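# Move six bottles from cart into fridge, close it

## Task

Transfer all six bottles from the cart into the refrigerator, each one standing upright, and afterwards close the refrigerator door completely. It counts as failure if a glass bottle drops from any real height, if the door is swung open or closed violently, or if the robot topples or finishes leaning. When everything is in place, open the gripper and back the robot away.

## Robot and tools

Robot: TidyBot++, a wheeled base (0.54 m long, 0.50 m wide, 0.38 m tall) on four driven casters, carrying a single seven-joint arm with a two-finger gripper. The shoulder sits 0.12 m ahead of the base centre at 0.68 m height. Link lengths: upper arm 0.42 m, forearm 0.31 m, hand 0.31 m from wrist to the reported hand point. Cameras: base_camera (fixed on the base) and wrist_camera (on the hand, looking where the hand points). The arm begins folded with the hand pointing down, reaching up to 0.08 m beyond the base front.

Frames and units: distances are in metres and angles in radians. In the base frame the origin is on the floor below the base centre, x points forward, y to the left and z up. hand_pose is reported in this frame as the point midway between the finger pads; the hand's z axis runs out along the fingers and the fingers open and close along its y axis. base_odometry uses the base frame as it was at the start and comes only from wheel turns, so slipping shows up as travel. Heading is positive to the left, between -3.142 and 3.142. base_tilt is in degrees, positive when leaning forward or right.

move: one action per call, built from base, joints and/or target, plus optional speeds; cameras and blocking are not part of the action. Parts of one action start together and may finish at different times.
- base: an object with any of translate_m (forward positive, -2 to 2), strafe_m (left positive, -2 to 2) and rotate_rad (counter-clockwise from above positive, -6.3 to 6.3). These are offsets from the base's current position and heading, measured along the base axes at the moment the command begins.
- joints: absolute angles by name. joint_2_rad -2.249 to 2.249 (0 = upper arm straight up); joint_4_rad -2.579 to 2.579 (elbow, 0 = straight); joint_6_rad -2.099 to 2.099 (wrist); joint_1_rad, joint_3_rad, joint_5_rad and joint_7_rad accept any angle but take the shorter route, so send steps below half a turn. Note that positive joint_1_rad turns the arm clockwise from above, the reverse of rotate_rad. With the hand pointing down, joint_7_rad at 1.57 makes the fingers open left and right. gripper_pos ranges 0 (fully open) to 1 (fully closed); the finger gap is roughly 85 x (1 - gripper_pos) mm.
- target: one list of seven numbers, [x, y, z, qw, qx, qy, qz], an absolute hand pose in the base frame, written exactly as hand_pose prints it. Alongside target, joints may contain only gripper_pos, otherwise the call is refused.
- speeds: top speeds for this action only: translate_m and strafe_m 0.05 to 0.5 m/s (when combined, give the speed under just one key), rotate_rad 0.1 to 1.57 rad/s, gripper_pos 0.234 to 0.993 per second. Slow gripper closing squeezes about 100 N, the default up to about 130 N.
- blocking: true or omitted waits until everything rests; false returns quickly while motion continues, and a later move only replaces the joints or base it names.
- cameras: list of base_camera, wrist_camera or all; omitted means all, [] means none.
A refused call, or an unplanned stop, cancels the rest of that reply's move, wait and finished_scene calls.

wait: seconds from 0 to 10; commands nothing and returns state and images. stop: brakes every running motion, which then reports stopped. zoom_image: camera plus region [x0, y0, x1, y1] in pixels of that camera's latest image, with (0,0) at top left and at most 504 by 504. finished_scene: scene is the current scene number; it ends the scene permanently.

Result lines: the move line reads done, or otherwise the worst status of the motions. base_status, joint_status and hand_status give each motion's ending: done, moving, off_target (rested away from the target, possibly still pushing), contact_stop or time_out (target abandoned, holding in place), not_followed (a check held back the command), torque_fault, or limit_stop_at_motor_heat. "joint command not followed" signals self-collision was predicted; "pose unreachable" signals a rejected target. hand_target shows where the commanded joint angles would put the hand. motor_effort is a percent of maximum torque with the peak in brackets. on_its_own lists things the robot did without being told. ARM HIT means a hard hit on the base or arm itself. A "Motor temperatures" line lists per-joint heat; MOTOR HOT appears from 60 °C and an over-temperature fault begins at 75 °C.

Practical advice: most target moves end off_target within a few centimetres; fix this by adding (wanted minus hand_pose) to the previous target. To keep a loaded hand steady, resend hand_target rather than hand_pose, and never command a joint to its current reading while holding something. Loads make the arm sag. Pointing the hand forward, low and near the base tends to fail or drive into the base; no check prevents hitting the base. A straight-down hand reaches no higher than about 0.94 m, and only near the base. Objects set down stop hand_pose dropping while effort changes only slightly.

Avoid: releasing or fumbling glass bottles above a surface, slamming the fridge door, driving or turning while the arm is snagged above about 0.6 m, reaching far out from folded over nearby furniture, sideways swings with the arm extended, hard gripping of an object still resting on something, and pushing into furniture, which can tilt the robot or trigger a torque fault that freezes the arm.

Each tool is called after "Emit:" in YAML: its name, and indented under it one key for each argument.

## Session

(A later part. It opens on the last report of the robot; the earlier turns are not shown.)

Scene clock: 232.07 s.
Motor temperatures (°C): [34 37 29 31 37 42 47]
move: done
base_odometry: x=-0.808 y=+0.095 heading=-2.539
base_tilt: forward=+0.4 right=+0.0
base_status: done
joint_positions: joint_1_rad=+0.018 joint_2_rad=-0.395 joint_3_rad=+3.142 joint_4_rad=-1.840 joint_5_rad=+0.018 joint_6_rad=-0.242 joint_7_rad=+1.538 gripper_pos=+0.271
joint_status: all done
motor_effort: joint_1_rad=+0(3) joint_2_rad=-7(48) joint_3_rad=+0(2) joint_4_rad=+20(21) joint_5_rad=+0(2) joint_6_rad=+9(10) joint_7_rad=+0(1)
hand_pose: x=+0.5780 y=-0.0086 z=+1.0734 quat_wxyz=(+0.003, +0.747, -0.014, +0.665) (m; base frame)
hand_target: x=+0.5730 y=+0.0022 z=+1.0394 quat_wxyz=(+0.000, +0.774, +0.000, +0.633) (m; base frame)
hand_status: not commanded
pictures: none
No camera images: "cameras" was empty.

Emit:
move:
  base: {"translate_m": -0.4644, "strafe_m": -0.2923, "rotate_rad": -1.798}
  speeds: {"rotate_rad": 1.0}
  blocking: false
  cameras: []

Emit:
wait:
  seconds: 0.8
  cameras: []

Emit:
move:
  joints: {"joint_1_rad": 0, "joint_2_rad": 0.026, "joint_3_rad": 3.14, "joint_4_rad": -1.8685, "joint_5_rad": 0, "joint_6_rad": 0.049, "joint_7_rad": 1.57}

Scene clock: 233.23 s.
Motor temperatures (°C): [34 37 29 31 37 42 47]
move: moving
base_odometry: x=-0.780 y=+0.159 heading=-2.740
base_tilt: forward=+0.4 right=+0.0
base_status: translate_m moving; strafe_m moving; rotate_rad moving
joint_positions: joint_1_rad=+0.010 joint_2_rad=-0.394 joint_3_rad=+3.137 joint_4_rad=-1.842 joint_5_rad=+0.018 joint_6_rad=-0.245 joint_7_rad=+1.538 gripper_pos=+0.271
joint_status: not commanded
motor_effort: joint_1_rad=+1(2) joint_2_rad=-9(9) joint_3_rad=+1(3) joint_4_rad=+20(21) joint_5_rad=+0(1) joint_6_rad=+9(10) joint_7_rad=+0(1)
hand_pose: x=+0.5782 y=-0.0017 z=+1.0711 quat_wxyz=(-0.001, +0.749, -0.009, +0.663) (m; base frame)
hand_target: x=+0.5730 y=+0.0022 z=+1.0394 quat_wxyz=(+0.000, +0.774, +0.000, +0.633) (m; base frame)
hand_status: not commanded
pictures: none
No camera images: "cameras" was empty.

Scene clock: 234.03 s.
Motor temperatures (°C): [34 37 29 31 37 42 47]
earlier move: moving
base_odometry: x=-0.650 y=+0.462 heading=+2.887
base_tilt: forward=+0.4 right=+0.0
base_status: translate_m moving; strafe_m moving; rotate_rad moving
joint_positions: joint_1_rad=+0.010 joint_2_rad=-0.395 joint_3_rad=+3.137 joint_4_rad=-1.842 joint_5_rad=+0.018 joint_6_rad=-0.245 joint_7_rad=+1.538 gripper_pos=+0.271
joint_status: not commanded
motor_effort: joint_1_rad=+0(2) joint_2_rad=-7(9) joint_3_rad=-2(3) joint_4_rad=+20(21) joint_5_rad=+0(1) joint_6_rad=+9(10) joint_7_rad=+0(1)
hand_pose: x=+0.5782 y=-0.0019 z=+1.0710 quat_wxyz=(-0.001, +0.749, -0.009, +0.663) (m; base frame)
hand_target: x=+0.5730 y=+0.0022 z=+1.0394 quat_wxyz=(+0.000, +0.774, +0.000, +0.633) (m; base frame)
hand_status: not commanded
wait: 0.80 s; no rest
pictures: none
No camera images: "cameras" was empty.

Scene clock: 235.73 s.
Motor temperatures (°C): [34 37 29 31 37 42 47]
move: done
base_odometry: x=-0.591 y=+0.599 heading=+1.947
base_tilt: forward=+0.4 right=+0.0
base_status: done
joint_positions: joint_1_rad=+0.008 joint_2_rad=+0.013 joint_3_rad=+3.144 joint_4_rad=-1.845 joint_5_rad=+0.018 joint_6_rad=-0.010 joint_7_rad=+1.538 gripper_pos=+0.271
joint_status: all done
motor_effort: joint_1_rad=+0(3) joint_2_rad=-19(22) joint_3_rad=+0(3) joint_4_rad=+20(22) joint_5_rad=+0(1) joint_6_rad=+9(10) joint_7_rad=+0(1)
hand_pose: x=+0.7235 y=-0.0047 z=+0.9225 quat_wxyz=(-0.001, +0.804, -0.010, +0.595) (m; base frame)
hand_target: x=+0.7276 y=+0.0023 z=+0.9180 quat_wxyz=(-0.001, +0.797, +0.000, +0.604) (m; base frame)
hand_status: not commanded
pictures: base_camera, wrist_camera
camera_calibration:
wrist_camera: T_world_to_cam=[[0.0273842, -0.99959, -0.00841161, -0.0118299], [-0.309474, -0.000476243, -0.950908, 1.15287], [0.950514, 0.0286431, -0.30936, -0.263264], [0, 0, 0, 1]] pos_world=[0.607343, -0.00373531, 1.01473]

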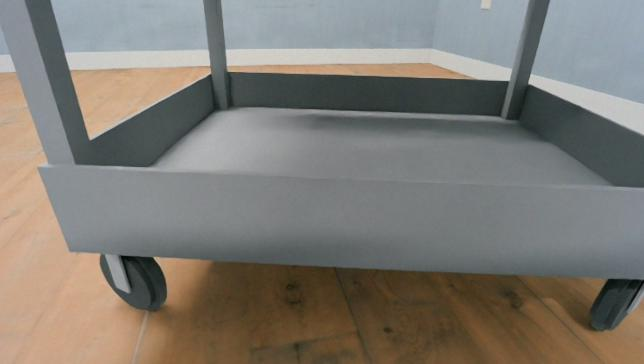

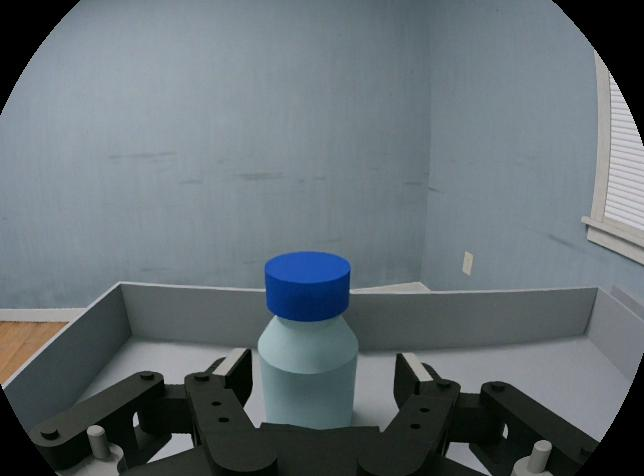

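Emit:
move:
  base: {"translate_m": 0.084, "strafe_m": 0.0115}
  speeds: {"translate_m": 0.12}
  cameras: ["wrist_camera"]

Scene clock: 237.50 s.
Motor temperatures (°C): [34 37 29 31 37 42 47]
move: done
base_odometry: x=-0.633 y=+0.673 heading=+1.946
base_tilt: forward=+0.4 right=-0.1
base_status: done
joint_positions: joint_1_rad=+0.008 joint_2_rad=+0.016 joint_3_rad=+3.144 joint_4_rad=-1.846 joint_5_rad=+0.018 joint_6_rad=-0.006 joint_7_rad=+1.538 gripper_pos=+0.271
joint_status: not commanded
motor_effort: joint_1_rad=+0(2) joint_2_rad=-19(22) joint_3_rad=+0(1) joint_4_rad=+20(20) joint_5_rad=+0(1) joint_6_rad=+9(10) joint_7_rad=-1(1)
hand_pose: x=+0.7247 y=-0.0046 z=+0.9212 quat_wxyz=(-0.001, +0.804, -0.010, +0.595) (m; base frame)
hand_target: x=+0.7276 y=+0.0023 z=+0.9180 quat_wxyz=(-0.001, +0.797, +0.000, +0.604) (m; base frame)
hand_status: not commanded
pictures: wrist_camera
camera_calibration:
wrist_camera: T_world_to_cam=[[0.0275945, -0.999584, -0.00843613, -0.0119009], [-0.309769, -0.000526972, -0.950812, 1.15207], [0.950411, 0.0288504, -0.309655, -0.264407], [0, 0, 0, 1]] pos_world=[0.608498, -0.00366062, 1.01342]

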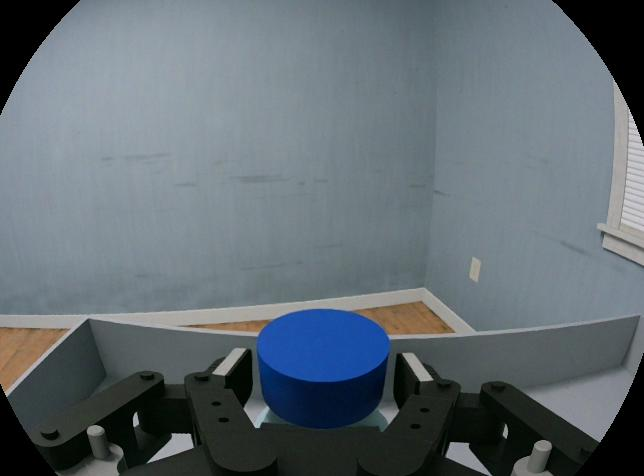

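Emit:
move:
  joints: {"gripper_pos": 0.6}
  speeds: {"gripper_pos": 0.234}
  cameras: []

Emit:
move:
  joints: {"joint_1_rad": 0, "joint_2_rad": -0.05, "joint_3_rad": 3.14, "joint_4_rad": -1.448, "joint_5_rad": 0, "joint_6_rad": -0.38, "joint_7_rad": 1.57}
  cameras: ["wrist_camera"]

Scene clock: 239.77 s.
Motor temperatures (°C): [34 37 29 31 37 42 47]
move: off_target
base_odometry: x=-0.633 y=+0.673 heading=+1.946
base_tilt: forward=+0.4 right=+0.0
base_status: not commanded
joint_positions: joint_1_rad=+0.008 joint_2_rad=+0.016 joint_3_rad=+3.144 joint_4_rad=-1.846 joint_5_rad=+0.018 joint_6_rad=-0.006 joint_7_rad=+1.538 gripper_pos=+0.421
joint_status: gripper_pos off_target (ended at +0.421, target +0.600)
motor_effort: joint_1_rad=+1(1) joint_2_rad=-18(20) joint_3_rad=-1(1) joint_4_rad=+19(20) joint_5_rad=+0(0) joint_6_rad=+9(10) joint_7_rad=+0(1)
hand_pose: x=+0.7247 y=-0.0044 z=+0.9214 quat_wxyz=(-0.002, +0.804, -0.010, +0.595) (m; base frame)
hand_target: x=+0.7276 y=+0.0023 z=+0.9180 quat_wxyz=(-0.001, +0.797, +0.000, +0.604) (m; base frame)
hand_status: not commanded
pictures: none
No camera images: "cameras" was empty.

Scene clock: 241.67 s.
Motor temperatures (°C): [34 37 29 31 37 42 47]
move: off_target
base_odometry: x=-0.632 y=+0.673 heading=+1.946
base_tilt: forward=+0.4 right=+0.0
base_status: not commanded
joint_positions: joint_1_rad=+0.007 joint_2_rad=-0.020 joint_3_rad=+3.143 joint_4_rad=-1.519 joint_5_rad=+0.018 joint_6_rad=-0.348 joint_7_rad=+1.538 gripper_pos=+0.421
joint_status: joint_4_rad off_target (ended at -1.519, target -1.448); the others done
motor_effort: joint_1_rad=+0(2) joint_2_rad=-23(27) joint_3_rad=+0(2) joint_4_rad=+25(27) joint_5_rad=+0(1) joint_6_rad=+13(15) joint_7_rad=+0(1)
hand_pose: x=+0.7237 y=-0.0062 z=+1.0405 quat_wxyz=(+0.000, +0.797, -0.012, +0.603) (m; base frame)
hand_target: x=+0.7123 y=+0.0023 z=+1.0920 quat_wxyz=(-0.001, +0.776, +0.000, +0.630) (m; base frame)
hand_status: not commanded
pictures: wrist_camera
camera_calibration:
wrist_camera: T_world_to_cam=[[0.02208, -0.999731, -0.00708839, -0.00990358], [-0.289122, 0.000401956, -0.957292, 1.25699], [0.957038, 0.0231864, -0.289035, -0.25276], [0, 0, 0, 1]] pos_world=[0.605542, -0.00454558, 1.13018]

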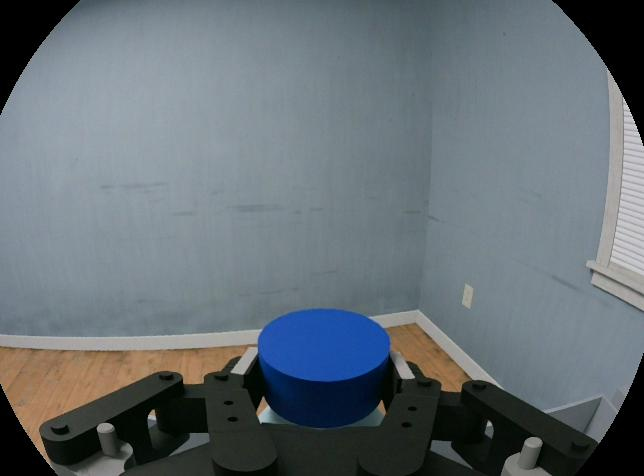

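Emit:
move:
  base: {"translate_m": -0.18}
  joints: {"joint_1_rad": 0, "joint_2_rad": -0.3, "joint_3_rad": 3.14, "joint_4_rad": -1.62, "joint_5_rad": 0, "joint_6_rad": -0.45, "joint_7_rad": 1.57}
  speeds: {"translate_m": 0.4}
  cameras: []

Scene clock: 243.97 s.
Motor temperatures (°C): [34 37 29 31 37 42 47]
move: done
base_odometry: x=-0.567 y=+0.505 heading=+1.946
base_tilt: forward=+0.4 right=+0.0
base_status: done
joint_positions: joint_1_rad=+0.007 joint_2_rad=-0.288 joint_3_rad=+3.143 joint_4_rad=-1.621 joint_5_rad=+0.018 joint_6_rad=-0.421 joint_7_rad=+1.538 gripper_pos=+0.421
joint_status: all done
motor_effort: joint_1_rad=+1(2) joint_2_rad=-14(28) joint_3_rad=+0(2) joint_4_rad=+25(26) joint_5_rad=+0(1) joint_6_rad=+14(14) joint_7_rad=+0(1)
hand_pose: x=+0.6111 y=-0.0051 z=+1.1024 quat_wxyz=(+0.000, +0.769, -0.012, +0.639) (m; base frame)
hand_target: x=+0.6043 y=+0.0023 z=+1.1002 quat_wxyz=(-0.001, +0.774, +0.000, +0.633) (m; base frame)
hand_status: not commanded
pictures: none
No camera images: "cameras" was empty.

Emit:
move:
  base: {"translate_m": -0.3027, "strafe_m": 0.4513, "rotate_rad": 1.796}
  speeds: {"rotate_rad": 1.0}
  joints: {"joint_1_rad": 0, "joint_2_rad": -0.53, "joint_3_rad": 3.14, "joint_4_rad": -1.79, "joint_5_rad": 0, "joint_6_rad": -0.51, "joint_7_rad": 1.57}

Scene clock: 248.07 s.
Motor temperatures (°C): [34 36 29 31 37 42 47]
move: done
base_odometry: x=-0.876 y=+0.058 heading=-2.542
base_tilt: forward=+0.4 right=+0.0
base_status: done
joint_positions: joint_1_rad=+0.005 joint_2_rad=-0.511 joint_3_rad=+3.136 joint_4_rad=-1.789 joint_5_rad=+0.018 joint_6_rad=-0.480 joint_7_rad=+1.538 gripper_pos=+0.421
joint_status: all done
motor_effort: joint_1_rad=+1(2) joint_2_rad=-5(18) joint_3_rad=+0(5) joint_4_rad=+24(26) joint_5_rad=+0(1) joint_6_rad=+13(15) joint_7_rad=+0(1)
hand_pose: x=+0.5201 y=-0.0003 z=+1.0814 quat_wxyz=(-0.001, +0.770, -0.008, +0.638) (m; base frame)
hand_target: x=+0.5107 y=+0.0022 z=+1.0794 quat_wxyz=(+0.000, +0.774, +0.000, +0.633) (m; base frame)
hand_status: not commanded
pictures: base_camera, wrist_camera
camera_calibration:
wrist_camera: T_world_to_cam=[[0.0294405, -0.999564, -0.00225186, -0.00825254], [-0.203762, -0.00379591, -0.979013, 1.2164], [0.978578, 0.0292815, -0.203785, -0.149612], [0, 0, 0, 1]] pos_world=[0.394506, 0.000749251, 1.16036]

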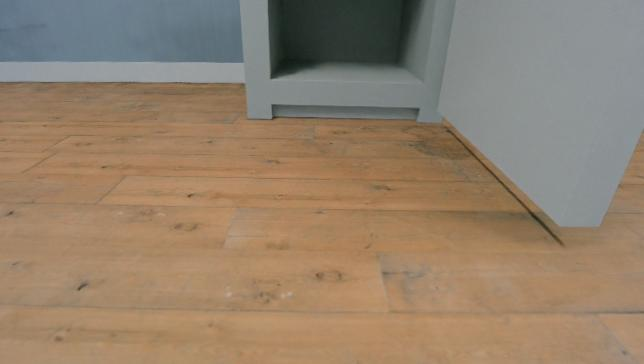

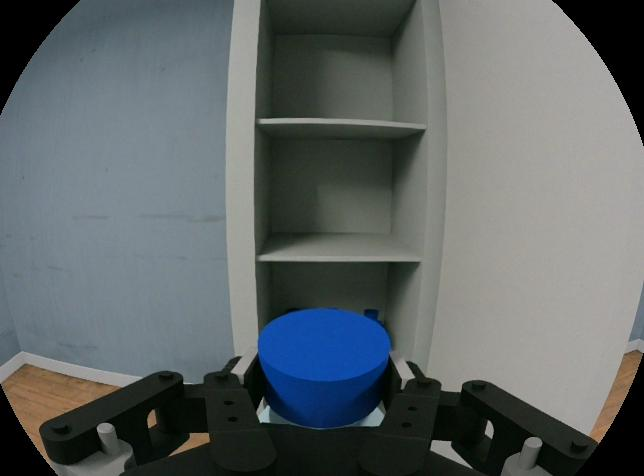

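Emit:
move:
  base: {"translate_m": 0.12, "strafe_m": 0.03}
  joints: {"joint_1_rad": -0.04, "joint_2_rad": 0.04, "joint_3_rad": 3.14, "joint_4_rad": -1.78, "joint_5_rad": 0, "joint_6_rad": 0.0, "joint_7_rad": 1.57}
  speeds: {"translate_m": 0.3}
  cameras: []

Emit:
move:
  base: {"translate_m": 0.08}
  joints: {"joint_1_rad": -0.08, "joint_2_rad": 0.807, "joint_3_rad": 3.14, "joint_4_rad": -1.228, "joint_5_rad": 0, "joint_6_rad": 0.335, "joint_7_rad": 1.57}
  speeds: {"translate_m": 0.2}

Scene clock: 250.70 s.
Motor temperatures (°C): [34 36 29 31 37 42 47]
move: done
base_odometry: x=-0.958 y=-0.034 heading=-2.541
base_tilt: forward=+0.4 right=-0.1
base_status: done
joint_positions: joint_1_rad=-0.023 joint_2_rad=+0.048 joint_3_rad=+3.137 joint_4_rad=-1.790 joint_5_rad=+0.018 joint_6_rad=-0.090 joint_7_rad=+1.538 gripper_pos=+0.421
joint_status: all done
motor_effort: joint_1_rad=+0(2) joint_2_rad=-25(27) joint_3_rad=+0(2) joint_4_rad=+24(26) joint_5_rad=+0(1) joint_6_rad=+13(15) joint_7_rad=-1(1)
hand_pose: x=+0.7338 y=+0.0179 z=+0.9106 quat_wxyz=(-0.012, +0.821, +0.005, +0.570) (m; base frame)
hand_target: x=+0.7415 y=+0.0272 z=+0.9479 quat_wxyz=(-0.013, +0.789, +0.016, +0.614) (m; base frame)
hand_status: not commanded
pictures: none
No camera images: "cameras" was empty.

Scene clock: 253.03 s.
Motor temperatures (°C): [34 36 29 31 37 42 47]
move: off_target
base_odometry: x=-1.024 y=-0.080 heading=-2.541
base_tilt: forward=+0.4 right=+0.0
base_status: done
joint_positions: joint_1_rad=-0.063 joint_2_rad=+0.817 joint_3_rad=+3.137 joint_4_rad=-1.302 joint_5_rad=+0.018 joint_6_rad=+0.246 joint_7_rad=+1.538 gripper_pos=+0.421
joint_status: joint_4_rad off_target (ended at -1.302, target -1.228); the others done
motor_effort: joint_1_rad=+0(1) joint_2_rad=-48(52) joint_3_rad=-1(1) joint_4_rad=+22(25) joint_5_rad=+0(1) joint_6_rad=+13(14) joint_7_rad=-1(1)
hand_pose: x=+0.9892 y=+0.0607 z=+0.7133 quat_wxyz=(-0.028, +0.805, +0.021, +0.592) (m; base frame)
hand_target: x=+1.0096 y=+0.0736 z=+0.7920 quat_wxyz=(-0.027, +0.751, +0.030, +0.659) (m; base frame)
hand_status: not commanded
pictures: base_camera, wrist_camera
camera_calibration:
wrist_camera: T_world_to_cam=[[0.107884, -0.994063, -0.014138, -0.0313957], [-0.314136, -0.0205935, -0.949154, 1.0407], [0.943228, 0.10684, -0.314493, -0.576274], [0, 0, 0, 1]] pos_world=[0.873867, 0.0517915, 0.806108]

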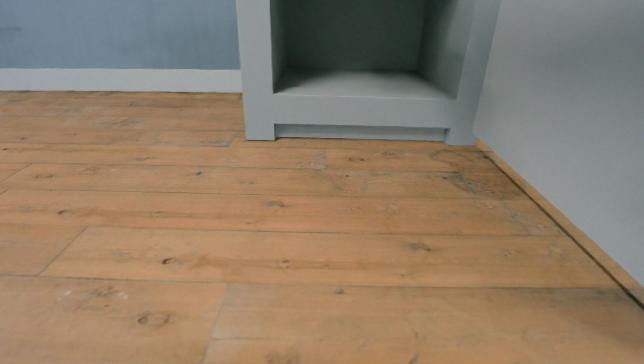

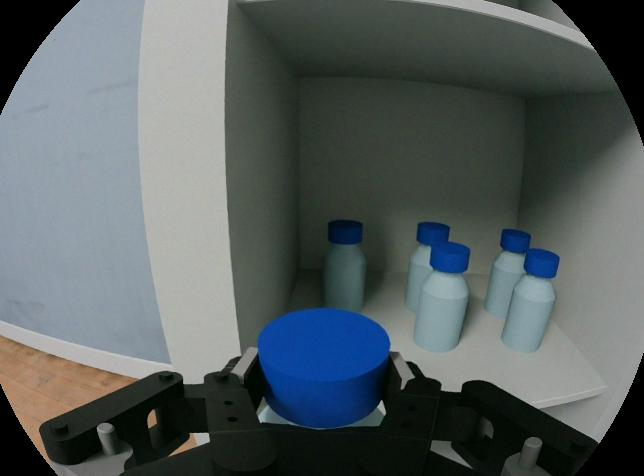

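Emit:
move:
  base: {"translate_m": 0.27}
  speeds: {"translate_m": 0.25}

Scene clock: 255.67 s.
Motor temperatures (°C): [34 37 29 31 37 42 47]
move: done
base_odometry: x=-1.247 y=-0.233 heading=-2.541
base_tilt: forward=+0.4 right=+0.0
base_status: done
joint_positions: joint_1_rad=-0.065 joint_2_rad=+0.818 joint_3_rad=+3.137 joint_4_rad=-1.296 joint_5_rad=+0.018 joint_6_rad=+0.249 joint_7_rad=+1.538 gripper_pos=+0.421
joint_status: not commanded
motor_effort: joint_1_rad=+0(2) joint_2_rad=-48(51) joint_3_rad=-1(2) joint_4_rad=+22(23) joint_5_rad=+0(0) joint_6_rad=+12(14) joint_7_rad=+0(1)
hand_pose: x=+0.9908 y=+0.0627 z=+0.7171 quat_wxyz=(-0.028, +0.803, +0.022, +0.595) (m; base frame)
hand_target: x=+1.0096 y=+0.0736 z=+0.7920 quat_wxyz=(-0.027, +0.751, +0.030, +0.659) (m; base frame)
hand_status: not commanded
pictures: base_camera, wrist_camera
camera_calibration:
wrist_camera: T_world_to_cam=[[0.110102, -0.993824, -0.013809, -0.0320361], [-0.305786, -0.0206507, -0.951876, 1.03863], [0.945713, 0.109026, -0.306171, -0.585372], [0, 0, 0, 1]] pos_world=[0.874718, 0.053431, 0.808978]

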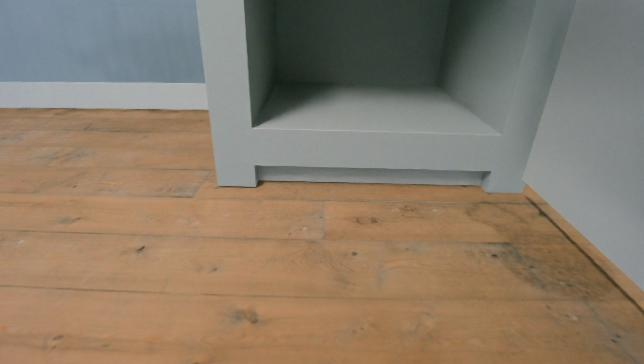

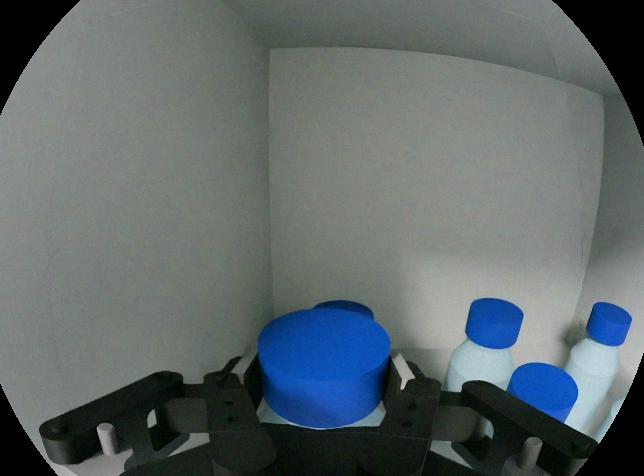

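Emit:
move:
  base: {"translate_m": 0.022}
  joints: {"joint_1_rad": -0.08, "joint_2_rad": 0.9, "joint_3_rad": 3.14, "joint_4_rad": -1.228, "joint_5_rad": 0, "joint_6_rad": 0.44, "joint_7_rad": 1.57}
  speeds: {"translate_m": 0.1}
  cameras: ["wrist_camera"]

Emit:
move:
  joints: {"joint_1_rad": -0.08, "joint_2_rad": 0.922, "joint_3_rad": 3.14, "joint_4_rad": -1.228, "joint_5_rad": 0, "joint_6_rad": 0.452, "joint_7_rad": 1.57}
  cameras: []

Emit:
move:
  joints: {"joint_1_rad": -0.08, "joint_2_rad": 0.938, "joint_3_rad": 3.14, "joint_4_rad": -1.228, "joint_5_rad": 0, "joint_6_rad": 0.462, "joint_7_rad": 1.57}
  cameras: []

Emit:
move:
  joints: {"joint_1_rad": -0.08, "joint_2_rad": 0.952, "joint_3_rad": 3.14, "joint_4_rad": -1.228, "joint_5_rad": 0, "joint_6_rad": 0.466, "joint_7_rad": 1.57}
  cameras: ["wrist_camera"]

Scene clock: 257.53 s.
Motor temperatures (°C): [34 37 29 32 37 42 47]
move: done
base_odometry: x=-1.265 y=-0.245 heading=-2.540
base_tilt: forward=+0.4 right=-0.1
base_status: done
joint_positions: joint_1_rad=-0.066 joint_2_rad=+0.912 joint_3_rad=+3.137 joint_4_rad=-1.283 joint_5_rad=+0.018 joint_6_rad=+0.356 joint_7_rad=+1.538 gripper_pos=+0.421
joint_status: all done
motor_effort: joint_1_rad=+1(2) joint_2_rad=-50(53) joint_3_rad=-1(2) joint_4_rad=+21(24) joint_5_rad=+0(1) joint_6_rad=+13(14) joint_7_rad=+0(1)
hand_pose: x=+1.0046 y=+0.0650 z=+0.6732 quat_wxyz=(-0.030, +0.795, +0.022, +0.605) (m; base frame)
hand_target: x=+1.0215 y=+0.0745 z=+0.7407 quat_wxyz=(-0.028, +0.747, +0.030, +0.664) (m; base frame)
hand_status: not commanded
pictures: wrist_camera
camera_calibration:
wrist_camera: T_world_to_cam=[[0.112673, -0.993532, -0.0140987, -0.0342627], [-0.281557, -0.0183165, -0.95937, 0.981622], [0.952906, 0.112065, -0.2818, -0.635878], [0, 0, 0, 1]] pos_world=[0.886175, 0.0551985, 0.762065]

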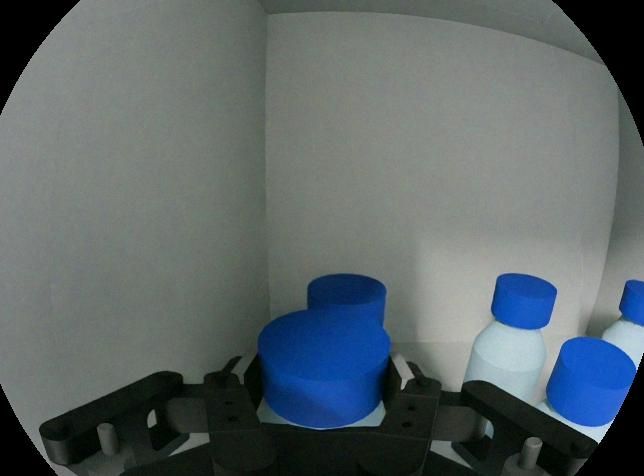

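Scene clock: 258.17 s.
Motor temperatures (°C): [34 37 29 32 37 42 47]
move: done
base_odometry: x=-1.265 y=-0.245 heading=-2.540
base_tilt: forward=+0.4 right=+0.0
base_status: not commanded
joint_positions: joint_1_rad=-0.066 joint_2_rad=+0.922 joint_3_rad=+3.137 joint_4_rad=-1.283 joint_5_rad=+0.018 joint_6_rad=+0.367 joint_7_rad=+1.538 gripper_pos=+0.421
joint_status: all done
motor_effort: joint_1_rad=+0(1) joint_2_rad=-50(51) joint_3_rad=+0(2) joint_4_rad=+21(22) joint_5_rad=+0(1) joint_6_rad=+13(14) joint_7_rad=+0(1)
hand_pose: x=+1.0054 y=+0.0651 z=+0.6677 quat_wxyz=(-0.030, +0.795, +0.022, +0.606) (m; base frame)
hand_target: x=+1.0230 y=+0.0747 z=+0.7245 quat_wxyz=(-0.027, +0.750, +0.030, +0.660) (m; base frame)
hand_status: not commanded
pictures: none
No camera images: "cameras" was empty.

Scene clock: 258.83 s.
Motor temperatures (°C): [34 37 29 32 37 42 47]
move: done
base_odometry: x=-1.265 y=-0.245 heading=-2.540
base_tilt: forward=+0.4 right=+0.0
base_status: not commanded
joint_positions: joint_1_rad=-0.066 joint_2_rad=+0.936 joint_3_rad=+3.137 joint_4_rad=-1.283 joint_5_rad=+0.018 joint_6_rad=+0.377 joint_7_rad=+1.538 gripper_pos=+0.421
joint_status: all done
motor_effort: joint_1_rad=+0(1) joint_2_rad=-50(51) joint_3_rad=+0(1) joint_4_rad=+22(22) joint_5_rad=+0(0) joint_6_rad=+13(14) joint_7_rad=+0(1)
hand_pose: x=+1.0059 y=+0.0651 z=+0.6585 quat_wxyz=(-0.030, +0.796, +0.022, +0.604) (m; base frame)
hand_target: x=+1.0240 y=+0.0747 z=+0.7131 quat_wxyz=(-0.027, +0.752, +0.030, +0.658) (m; base frame)
hand_status: not commanded
pictures: none
No camera images: "cameras" was empty.

Scene clock: 259.40 s.
Motor temperatures (°C): [34 37 29 32 37 42 47]
move: done
base_odometry: x=-1.265 y=-0.245 heading=-2.540
base_tilt: forward=+0.4 right=+0.0
base_status: not commanded
joint_positions: joint_1_rad=-0.066 joint_2_rad=+0.942 joint_3_rad=+3.137 joint_4_rad=-1.283 joint_5_rad=+0.018 joint_6_rad=+0.384 joint_7_rad=+1.538 gripper_pos=+0.421
joint_status: all done
motor_effort: joint_1_rad=+0(1) joint_2_rad=-49(50) joint_3_rad=-1(1) joint_4_rad=+21(21) joint_5_rad=+0(0) joint_6_rad=+12(13) joint_7_rad=+0(1)
hand_pose: x=+1.0064 y=+0.0652 z=+0.6552 quat_wxyz=(-0.030, +0.795, +0.022, +0.605) (m; base frame)
hand_target: x=+1.0246 y=+0.0748 z=+0.7016 quat_wxyz=(-0.027, +0.755, +0.030, +0.654) (m; base frame)
hand_status: not commanded
pictures: wrist_camera
camera_calibration:
wrist_camera: T_world_to_cam=[[0.11295, -0.993494, -0.0145559, -0.0344636], [-0.282953, -0.0181188, -0.958963, 0.96603], [0.95246, 0.112433, -0.283159, -0.641448], [0, 0, 0, 1]] pos_world=[0.888187, 0.0553842, 0.744253]

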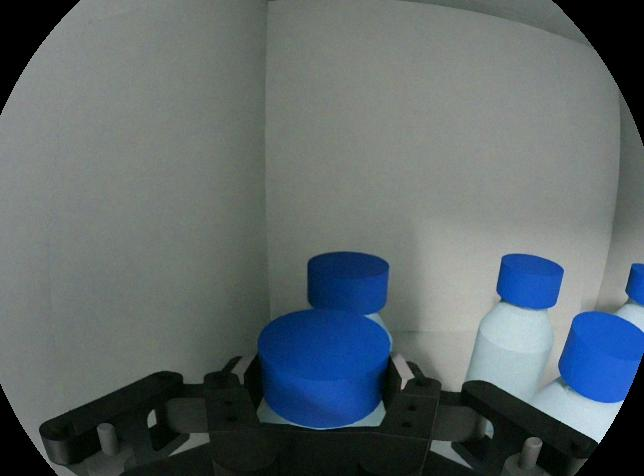

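Emit:
move:
  joints: {"joint_1_rad": -0.08, "joint_2_rad": 0.964, "joint_3_rad": 3.14, "joint_4_rad": -1.228, "joint_5_rad": 0, "joint_6_rad": 0.467, "joint_7_rad": 1.57}
  cameras: []

Emit:
move:
  joints: {"joint_1_rad": -0.08, "joint_2_rad": 0.974, "joint_3_rad": 3.14, "joint_4_rad": -1.228, "joint_5_rad": 0, "joint_6_rad": 0.468, "joint_7_rad": 1.57}
  cameras: ["wrist_camera"]

Scene clock: 260.23 s.
Motor temperatures (°C): [34 37 29 32 37 42 47]
move: done
base_odometry: x=-1.265 y=-0.245 heading=-2.540
base_tilt: forward=+0.4 right=+0.0
base_status: not commanded
joint_positions: joint_1_rad=-0.066 joint_2_rad=+0.944 joint_3_rad=+3.137 joint_4_rad=-1.282 joint_5_rad=+0.018 joint_6_rad=+0.390 joint_7_rad=+1.538 gripper_pos=+0.421
joint_status: all done
motor_effort: joint_1_rad=+0(1) joint_2_rad=-48(49) joint_3_rad=-1(1) joint_4_rad=+20(21) joint_5_rad=+0(1) joint_6_rad=+12(13) joint_7_rad=+0(1)
hand_pose: x=+1.0069 y=+0.0653 z=+0.6549 quat_wxyz=(-0.030, +0.794, +0.022, +0.606) (m; base frame)
hand_target: x=+1.0248 y=+0.0748 z=+0.6910 quat_wxyz=(-0.027, +0.759, +0.030, +0.650) (m; base frame)
hand_status: not commanded
pictures: none
No camera images: "cameras" was empty.

Scene clock: 260.73 s.
Motor temperatures (°C): [34 37 29 32 37 42 47]
move: done
base_odometry: x=-1.265 y=-0.245 heading=-2.540
base_tilt: forward=+0.4 right=-0.1
base_status: not commanded
joint_positions: joint_1_rad=-0.066 joint_2_rad=+0.947 joint_3_rad=+3.137 joint_4_rad=-1.282 joint_5_rad=+0.018 joint_6_rad=+0.395 joint_7_rad=+1.538 gripper_pos=+0.421
joint_status: all done
motor_effort: joint_1_rad=+0(1) joint_2_rad=-47(48) joint_3_rad=+0(2) joint_4_rad=+19(20) joint_5_rad=+0(1) joint_6_rad=+12(12) joint_7_rad=+0(1)
hand_pose: x=+1.0074 y=+0.0654 z=+0.6546 quat_wxyz=(-0.030, +0.793, +0.022, +0.608) (m; base frame)
hand_target: x=+1.0249 y=+0.0748 z=+0.6822 quat_wxyz=(-0.027, +0.762, +0.030, +0.647) (m; base frame)
hand_status: not commanded
pictures: wrist_camera
camera_calibration:
wrist_camera: T_world_to_cam=[[0.113193, -0.993469, -0.0143857, -0.0348057], [-0.276229, -0.0175583, -0.960931, 0.96018], [0.954403, 0.112745, -0.276413, -0.648999], [0, 0, 0, 1]] pos_world=[0.888576, 0.055452, 0.742775]

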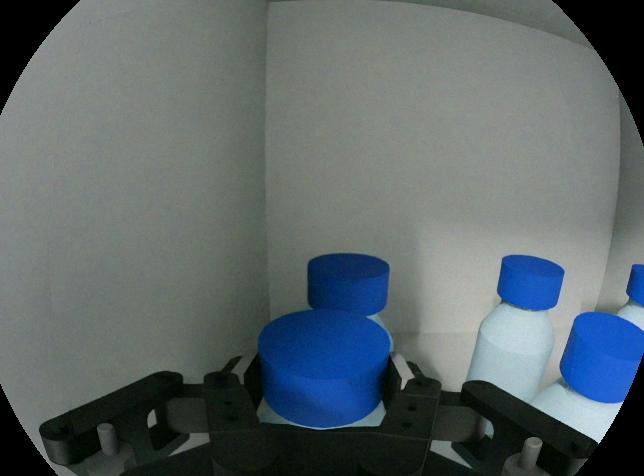

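Seated. Release and retreat.

Emit:
move:
  joints: {"gripper_pos": 0.1}
  speeds: {"gripper_pos": 0.4}
  cameras: ["wrist_camera"]

Emit:
move:
  base: {"translate_m": -0.37}
  speeds: {"translate_m": 0.4}

Scene clock: 264.47 s.
Motor temperatures (°C): [34 37 29 32 37 42 47]
move: done
base_odometry: x=-1.265 y=-0.245 heading=-2.540
base_tilt: forward=+0.4 right=+0.0
base_status: not commanded
joint_positions: joint_1_rad=-0.067 joint_2_rad=+0.947 joint_3_rad=+3.137 joint_4_rad=-1.266 joint_5_rad=+0.018 joint_6_rad=+0.416 joint_7_rad=+1.538 gripper_pos=+0.100
joint_status: all done
motor_effort: joint_1_rad=+0(1) joint_2_rad=-44(47) joint_3_rad=-1(2) joint_4_rad=+17(20) joint_5_rad=+0(0) joint_6_rad=+9(12) joint_7_rad=+0(1)
hand_pose: x=+1.0131 y=+0.0658 z=+0.6694 quat_wxyz=(-0.031, +0.782, +0.022, +0.622) (m; base frame)
hand_target: x=+1.0249 y=+0.0748 z=+0.6822 quat_wxyz=(-0.027, +0.762, +0.030, +0.647) (m; base frame)
hand_status: not commanded
pictures: wrist_camera
camera_calibration:
wrist_camera: T_world_to_cam=[[0.113895, -0.993408, -0.0130075, -0.0363822], [-0.241475, -0.0149804, -0.970291, 0.946884], [0.9637, 0.113652, -0.241589, -0.683182], [0, 0, 0, 1]] pos_world=[0.891175, 0.0556873, 0.753231]

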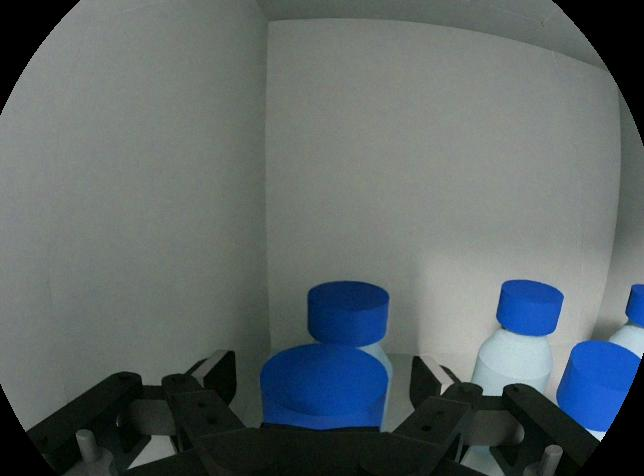

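Scene clock: 266.50 s.
Motor temperatures (°C): [34 37 29 32 37 42 47]
move: done
base_odometry: x=-0.960 y=-0.036 heading=-2.540
base_tilt: forward=+0.4 right=+0.0
base_status: done
joint_positions: joint_1_rad=-0.070 joint_2_rad=+0.948 joint_3_rad=+3.137 joint_4_rad=-1.261 joint_5_rad=+0.018 joint_6_rad=+0.417 joint_7_rad=+1.538 gripper_pos=+0.100
joint_status: not commanded
motor_effort: joint_1_rad=+1(4) joint_2_rad=-44(46) joint_3_rad=-1(2) joint_4_rad=+18(19) joint_5_rad=+0(1) joint_6_rad=+9(10) joint_7_rad=+0(1)
hand_pose: x=+1.0143 y=+0.0692 z=+0.6714 quat_wxyz=(-0.032, +0.781, +0.023, +0.624) (m; base frame)
hand_target: x=+1.0249 y=+0.0748 z=+0.6822 quat_wxyz=(-0.027, +0.762, +0.030, +0.647) (m; base frame)
hand_status: not commanded
pictures: base_camera, wrist_camera
camera_calibration:
wrist_camera: T_world_to_cam=[[0.117601, -0.992983, -0.0124503, -0.0372905], [-0.236783, -0.0158627, -0.971433, 0.945176], [0.964419, 0.11719, -0.236987, -0.688245], [0, 0, 0, 1]] pos_world=[0.891944, 0.0586194, 0.754606]

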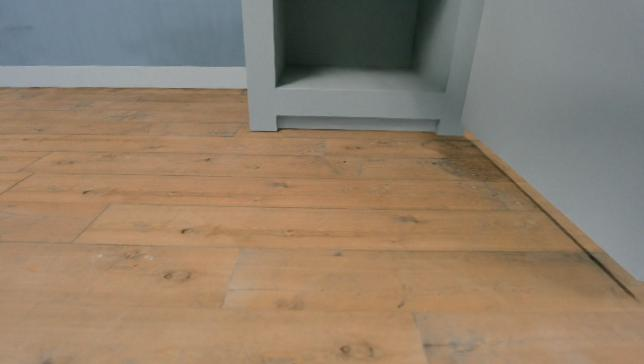

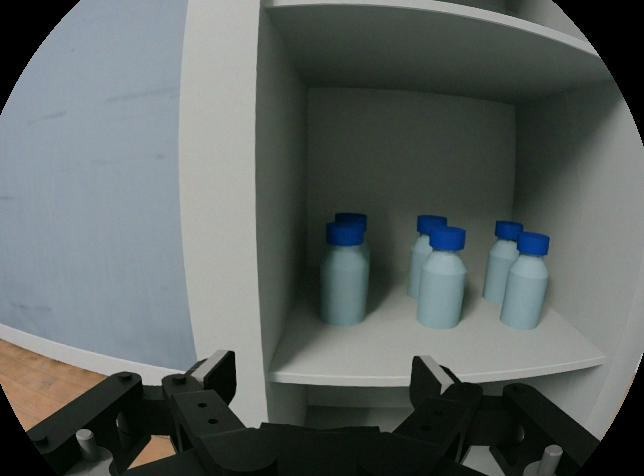

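Emit:
move:
  base: {"translate_m": -0.27}
  joints: {"joint_1_rad": 0, "joint_2_rad": -0.8, "joint_3_rad": 3.14, "joint_4_rad": -2.1, "joint_5_rad": 0, "joint_6_rad": -0.5, "joint_7_rad": 1.57, "gripper_pos": 1.0}
  cameras: []

Emit:
move:
  base: {"strafe_m": -0.68, "rotate_rad": 0.6}

Scene clock: 275.77 s.
Motor temperatures (°C): [34 37 29 32 37 42 47]
move: done
base_odometry: x=-0.737 y=+0.117 heading=-2.540
base_tilt: forward=+0.4 right=+0.0
base_status: done
joint_positions: joint_1_rad=-0.018 joint_2_rad=-0.792 joint_3_rad=+3.137 joint_4_rad=-2.071 joint_5_rad=+0.018 joint_6_rad=-0.442 joint_7_rad=+1.538 gripper_pos=+1.000
joint_status: all done
motor_effort: joint_1_rad=+0(3) joint_2_rad=+5(48) joint_3_rad=+1(2) joint_4_rad=+20(21) joint_5_rad=+0(1) joint_6_rad=+10(11) joint_7_rad=+0(1)
hand_pose: x=+0.4284 y=+0.0065 z=+1.0210 quat_wxyz=(-0.008, +0.758, +0.000, +0.652) (m; base frame)
hand_target: x=+0.4232 y=+0.0020 z=+0.9883 quat_wxyz=(+0.000, +0.783, +0.000, +0.622) (m; base frame)
hand_status: not commanded
pictures: none
No camera images: "cameras" was empty.

Scene clock: 278.43 s.
Motor temperatures (°C): [34 37 29 32 37 42 47]
move: done
base_odometry: x=-1.121 y=+0.678 heading=-1.940
base_tilt: forward=+0.4 right=+0.0
base_status: done
joint_positions: joint_1_rad=-0.011 joint_2_rad=-0.798 joint_3_rad=+3.142 joint_4_rad=-2.073 joint_5_rad=+0.018 joint_6_rad=-0.446 joint_7_rad=+1.538 gripper_pos=+1.000
joint_status: not commanded
motor_effort: joint_1_rad=+1(2) joint_2_rad=+5(6) joint_3_rad=+1(2) joint_4_rad=+20(20) joint_5_rad=+1(1) joint_6_rad=+10(10) joint_7_rad=+0(1)
hand_pose: x=+0.4262 y=+0.0023 z=+1.0208 quat_wxyz=(-0.006, +0.758, -0.005, +0.652) (m; base frame)
hand_target: x=+0.4232 y=+0.0020 z=+0.9883 quat_wxyz=(+0.000, +0.783, +0.000, +0.622) (m; base frame)
hand_status: not commanded
pictures: base_camera, wrist_camera
camera_calibration:
wrist_camera: T_world_to_cam=[[0.0414324, -0.999135, -0.0036505, -0.00675015], [-0.166657, -0.00330843, -0.986009, 1.12932], [0.985144, 0.0414611, -0.16665, -0.110902], [0, 0, 0, 1]] pos_world=[0.297743, 0.00159006, 1.09501]

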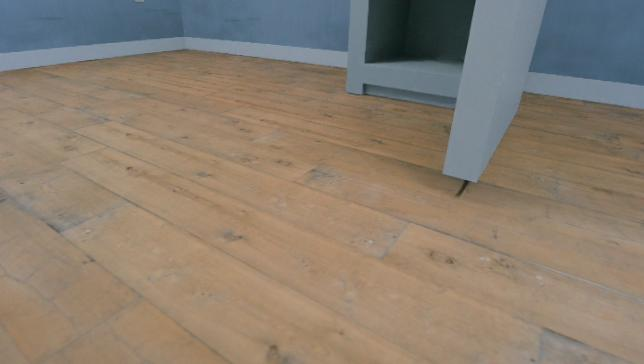

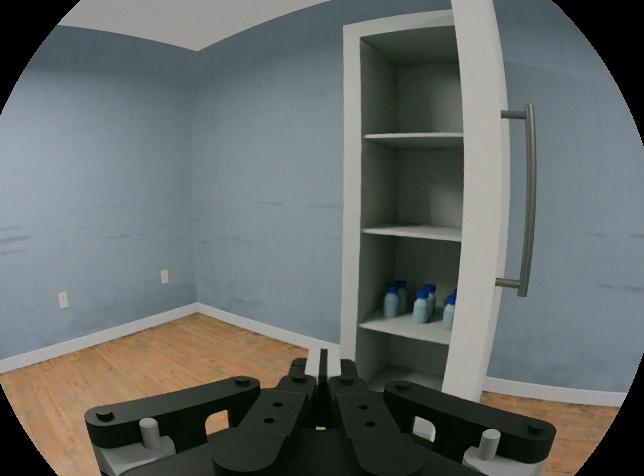

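Emit:
move:
  base: {"translate_m": -0.169, "strafe_m": -0.535, "rotate_rad": 0.273}

Emit:
move:
  joints: {"joint_1_rad": 0, "joint_2_rad": 0.35, "joint_3_rad": 3.14, "joint_4_rad": -2.16, "joint_5_rad": 0, "joint_6_rad": 0.7, "joint_7_rad": 1.57, "gripper_pos": 1.0}

Scene clock: 284.33 s.
Motor temperatures (°C): [34 37 29 31 37 42 47]
move: done
base_odometry: x=-1.560 y=+1.028 heading=-1.666
base_tilt: forward=+0.4 right=+0.0
base_status: done
joint_positions: joint_1_rad=-0.008 joint_2_rad=-0.800 joint_3_rad=+3.143 joint_4_rad=-2.076 joint_5_rad=+0.018 joint_6_rad=-0.449 joint_7_rad=+1.538 gripper_pos=+1.000
joint_status: not commanded
motor_effort: joint_1_rad=+0(1) joint_2_rad=+5(8) joint_3_rad=+0(4) joint_4_rad=+20(21) joint_5_rad=+0(1) joint_6_rad=+10(10) joint_7_rad=+0(1)
hand_pose: x=+0.4255 y=+0.0008 z=+1.0186 quat_wxyz=(-0.005, +0.759, -0.006, +0.651) (m; base frame)
hand_target: x=+0.4232 y=+0.0020 z=+0.9883 quat_wxyz=(+0.000, +0.783, +0.000, +0.622) (m; base frame)
hand_status: not commanded
pictures: base_camera, wrist_camera
camera_calibration:
wrist_camera: T_world_to_cam=[[0.037212, -0.999298, -0.00432037, -0.00572489], [-0.170803, -0.00210053, -0.985303, 1.12803], [0.984602, 0.037403, -0.170761, -0.106122], [0, 0, 0, 1]] pos_world=[0.297371, 0.00061787, 1.0933]

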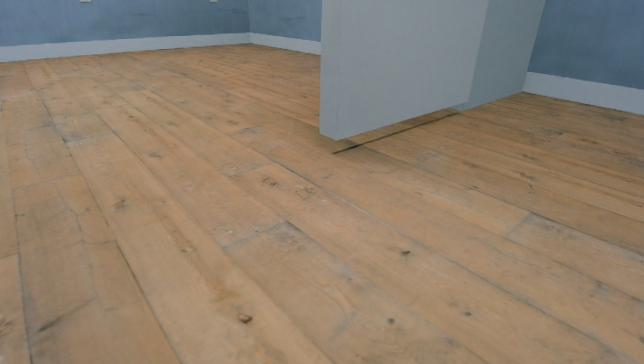

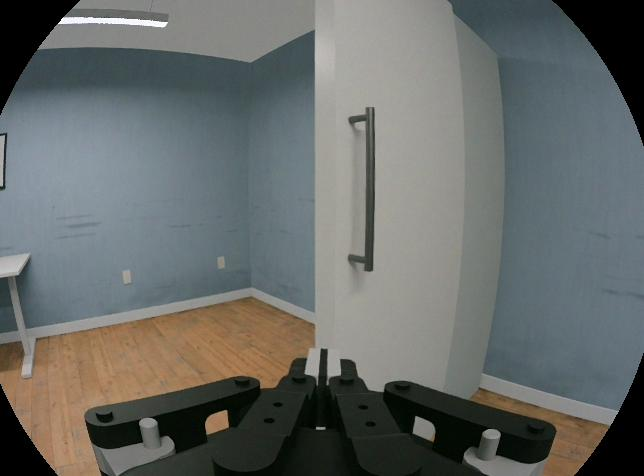

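Scene clock: 287.10 s.
Motor temperatures (°C): [34 37 29 31 37 42 47]
move: done
base_odometry: x=-1.560 y=+1.028 heading=-1.666
base_tilt: forward=+0.4 right=+0.0
base_status: not commanded
joint_positions: joint_1_rad=-0.008 joint_2_rad=+0.328 joint_3_rad=+3.143 joint_4_rad=-2.133 joint_5_rad=+0.018 joint_6_rad=+0.641 joint_7_rad=+1.538 gripper_pos=+1.000
joint_status: all done
motor_effort: joint_1_rad=+0(1) joint_2_rad=-25(27) joint_3_rad=-1(2) joint_4_rad=+15(20) joint_5_rad=+0(1) joint_6_rad=+10(10) joint_7_rad=+0(1)
hand_pose: x=+0.7539 y=+0.0091 z=+0.7589 quat_wxyz=(-0.012, +0.790, -0.001, +0.613) (m; base frame)
hand_target: x=+0.7513 y=+0.0023 z=+0.7496 quat_wxyz=(-0.001, +0.786, +0.000, +0.618) (m; base frame)
hand_status: not commanded
pictures: base_camera, wrist_camera
camera_calibration:
wrist_camera: T_world_to_cam=[[0.0542364, -0.998449, -0.0125964, -0.0173662], [-0.264164, -0.00218174, -0.964475, 0.982872], [0.962952, 0.0556371, -0.263872, -0.387293], [0, 0, 0, 1]] pos_world=[0.633526, 0.00635296, 0.845541]

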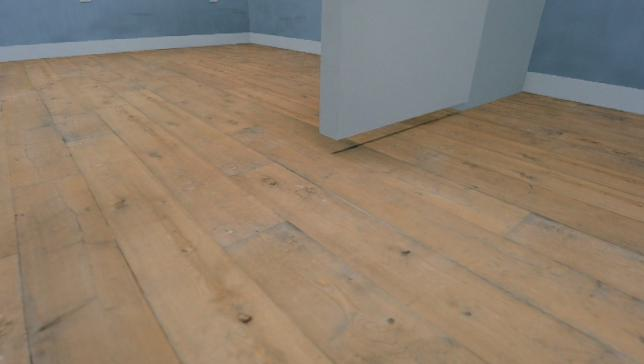

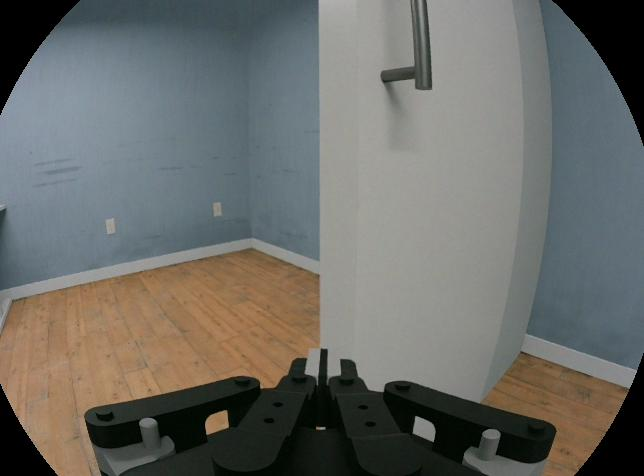

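Emit:
zoom_image:
  camera: "base_camera"
  region: [300, 40, 560, 180]

Scaled by 1.938.

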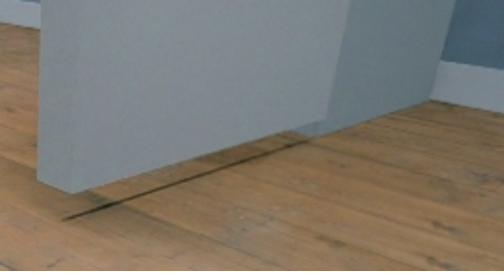

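Emit:
move:
  base: {"translate_m": 0.321, "strafe_m": -0.164}
  speeds: {"translate_m": 0.25}

Scene clock: 291.30 s.
Motor temperatures (°C): [34 37 29 31 37 42 47]
move: done
base_odometry: x=-1.754 y=+0.724 heading=-1.667
base_tilt: forward=+0.4 right=+0.0
base_status: done
joint_positions: joint_1_rad=-0.007 joint_2_rad=+0.331 joint_3_rad=+3.142 joint_4_rad=-2.138 joint_5_rad=+0.018 joint_6_rad=+0.645 joint_7_rad=+1.538 gripper_pos=+1.000
joint_status: not commanded
motor_effort: joint_1_rad=+0(2) joint_2_rad=-25(26) joint_3_rad=+0(2) joint_4_rad=+15(16) joint_5_rad=+0(1) joint_6_rad=+10(10) joint_7_rad=+0(1)
hand_pose: x=+0.7530 y=+0.0091 z=+0.7560 quat_wxyz=(-0.012, +0.791, -0.001, +0.612) (m; base frame)
hand_target: x=+0.7513 y=+0.0023 z=+0.7496 quat_wxyz=(-0.001, +0.786, +0.000, +0.618) (m; base frame)
hand_status: not commanded
pictures: base_camera, wrist_camera
camera_calibration:
wrist_camera: T_world_to_cam=[[0.0541787, -0.998448, -0.0128699, -0.0171354], [-0.267299, -0.00208358, -0.963611, 0.981496], [0.962089, 0.0556474, -0.266997, -0.384149], [0, 0, 0, 1]] pos_world=[0.632867, 0.00631309, 0.842994]

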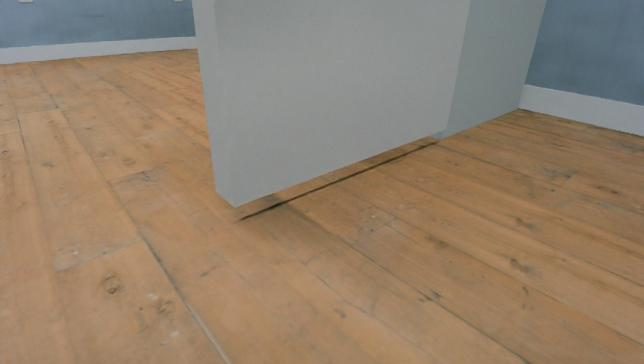

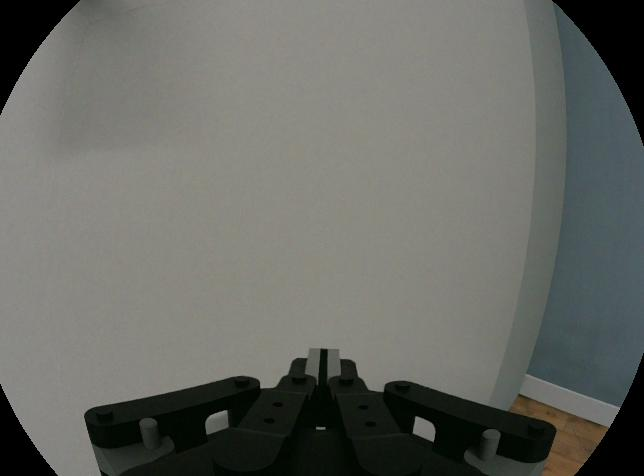

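Emit:
move:
  base: {"translate_m": 0.252, "strafe_m": 0.178}
  speeds: {"translate_m": 0.14}

Scene clock: 294.43 s.
Motor temperatures (°C): [34 37 29 31 37 42 47]
move: done
base_odometry: x=-1.601 y=+0.456 heading=-1.667
base_tilt: forward=+0.4 right=-0.1
base_status: done
joint_positions: joint_1_rad=+0.007 joint_2_rad=+0.332 joint_3_rad=+3.145 joint_4_rad=-2.171 joint_5_rad=+0.015 joint_6_rad=+0.649 joint_7_rad=+1.538 gripper_pos=+1.000
joint_status: not commanded
motor_effort: joint_1_rad=+0(9) joint_2_rad=-25(26) joint_3_rad=-1(8) joint_4_rad=+14(21) joint_5_rad=+0(5) joint_6_rad=+9(12) joint_7_rad=+0(1)
hand_pose: x=+0.7426 y=-0.0016 z=+0.7402 quat_wxyz=(-0.007, +0.800, -0.009, +0.600) (m; base frame)
hand_target: x=+0.7513 y=+0.0023 z=+0.7496 quat_wxyz=(-0.001, +0.786, +0.000, +0.618) (m; base frame)
hand_status: not commanded
pictures: base_camera, wrist_camera
camera_calibration:
wrist_camera: T_world_to_cam=[[0.0353867, -0.999257, -0.0152767, -0.0116605], [-0.296394, 0.0041048, -0.955057, 0.978738], [0.95441, 0.0383242, -0.296028, -0.35068], [0, 0, 0, 1]] pos_world=[0.625197, -0.00222978, 0.830761]

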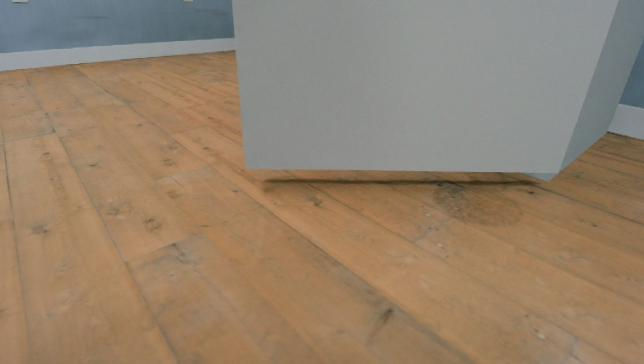

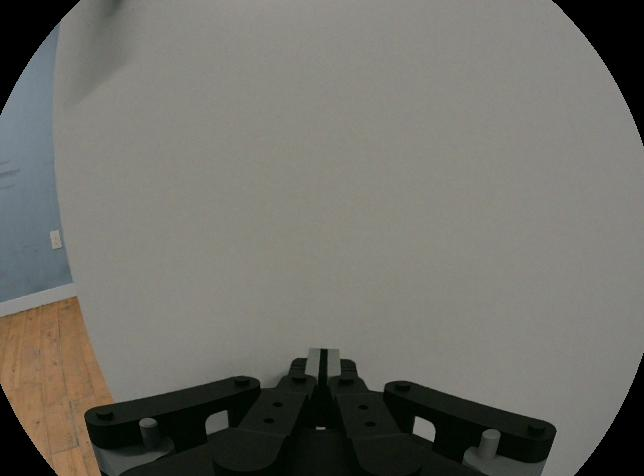

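Emit:
move:
  base: {"translate_m": 0.246, "strafe_m": 0.03}
  speeds: {"translate_m": 0.12}

Scene clock: 297.57 s.
Motor temperatures (°C): [34 37 29 31 37 42 47]
move: done
base_odometry: x=-1.594 y=+0.208 heading=-1.667
base_tilt: forward=+0.4 right=+0.0
base_status: done
joint_positions: joint_1_rad=+0.007 joint_2_rad=+0.333 joint_3_rad=+3.145 joint_4_rad=-2.171 joint_5_rad=+0.015 joint_6_rad=+0.649 joint_7_rad=+1.538 gripper_pos=+1.000
joint_status: not commanded
motor_effort: joint_1_rad=+1(2) joint_2_rad=-25(26) joint_3_rad=+0(1) joint_4_rad=+15(16) joint_5_rad=+0(1) joint_6_rad=+9(10) joint_7_rad=-1(1)
hand_pose: x=+0.7427 y=-0.0015 z=+0.7396 quat_wxyz=(-0.007, +0.800, -0.009, +0.600) (m; base frame)
hand_target: x=+0.7513 y=+0.0023 z=+0.7496 quat_wxyz=(-0.001, +0.786, +0.000, +0.618) (m; base frame)
hand_status: not commanded
pictures: base_camera, wrist_camera
camera_calibration:
wrist_camera: T_world_to_cam=[[0.0354929, -0.999252, -0.0153368, -0.0116368], [-0.297027, 0.00410523, -0.95486, 0.978581], [0.954209, 0.0384462, -0.296659, -0.35031], [0, 0, 0, 1]] pos_world=[0.625348, -0.00217733, 0.830307]

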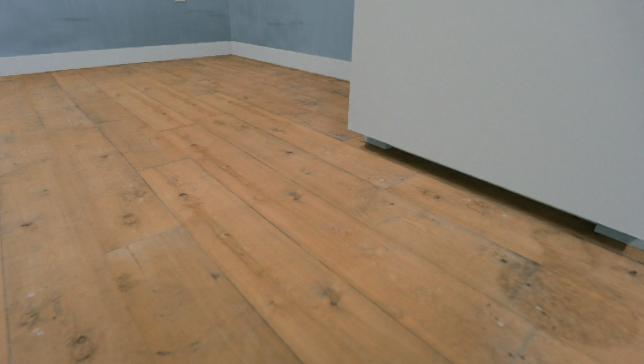

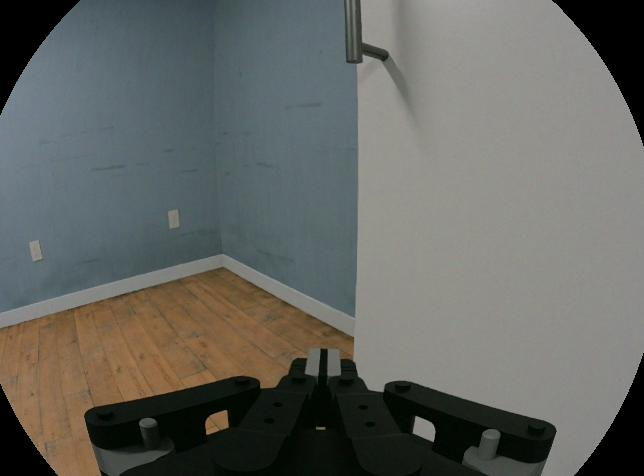

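Emit:
zoom_image:
  camera: "base_camera"
  region: [330, 60, 644, 260]

Scaled by 1.605.

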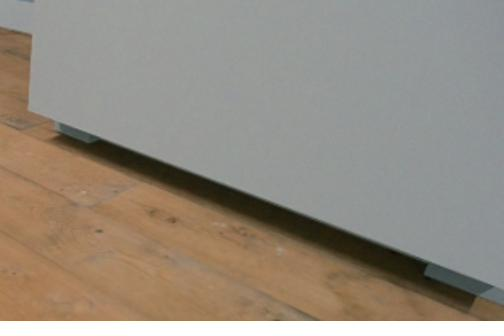

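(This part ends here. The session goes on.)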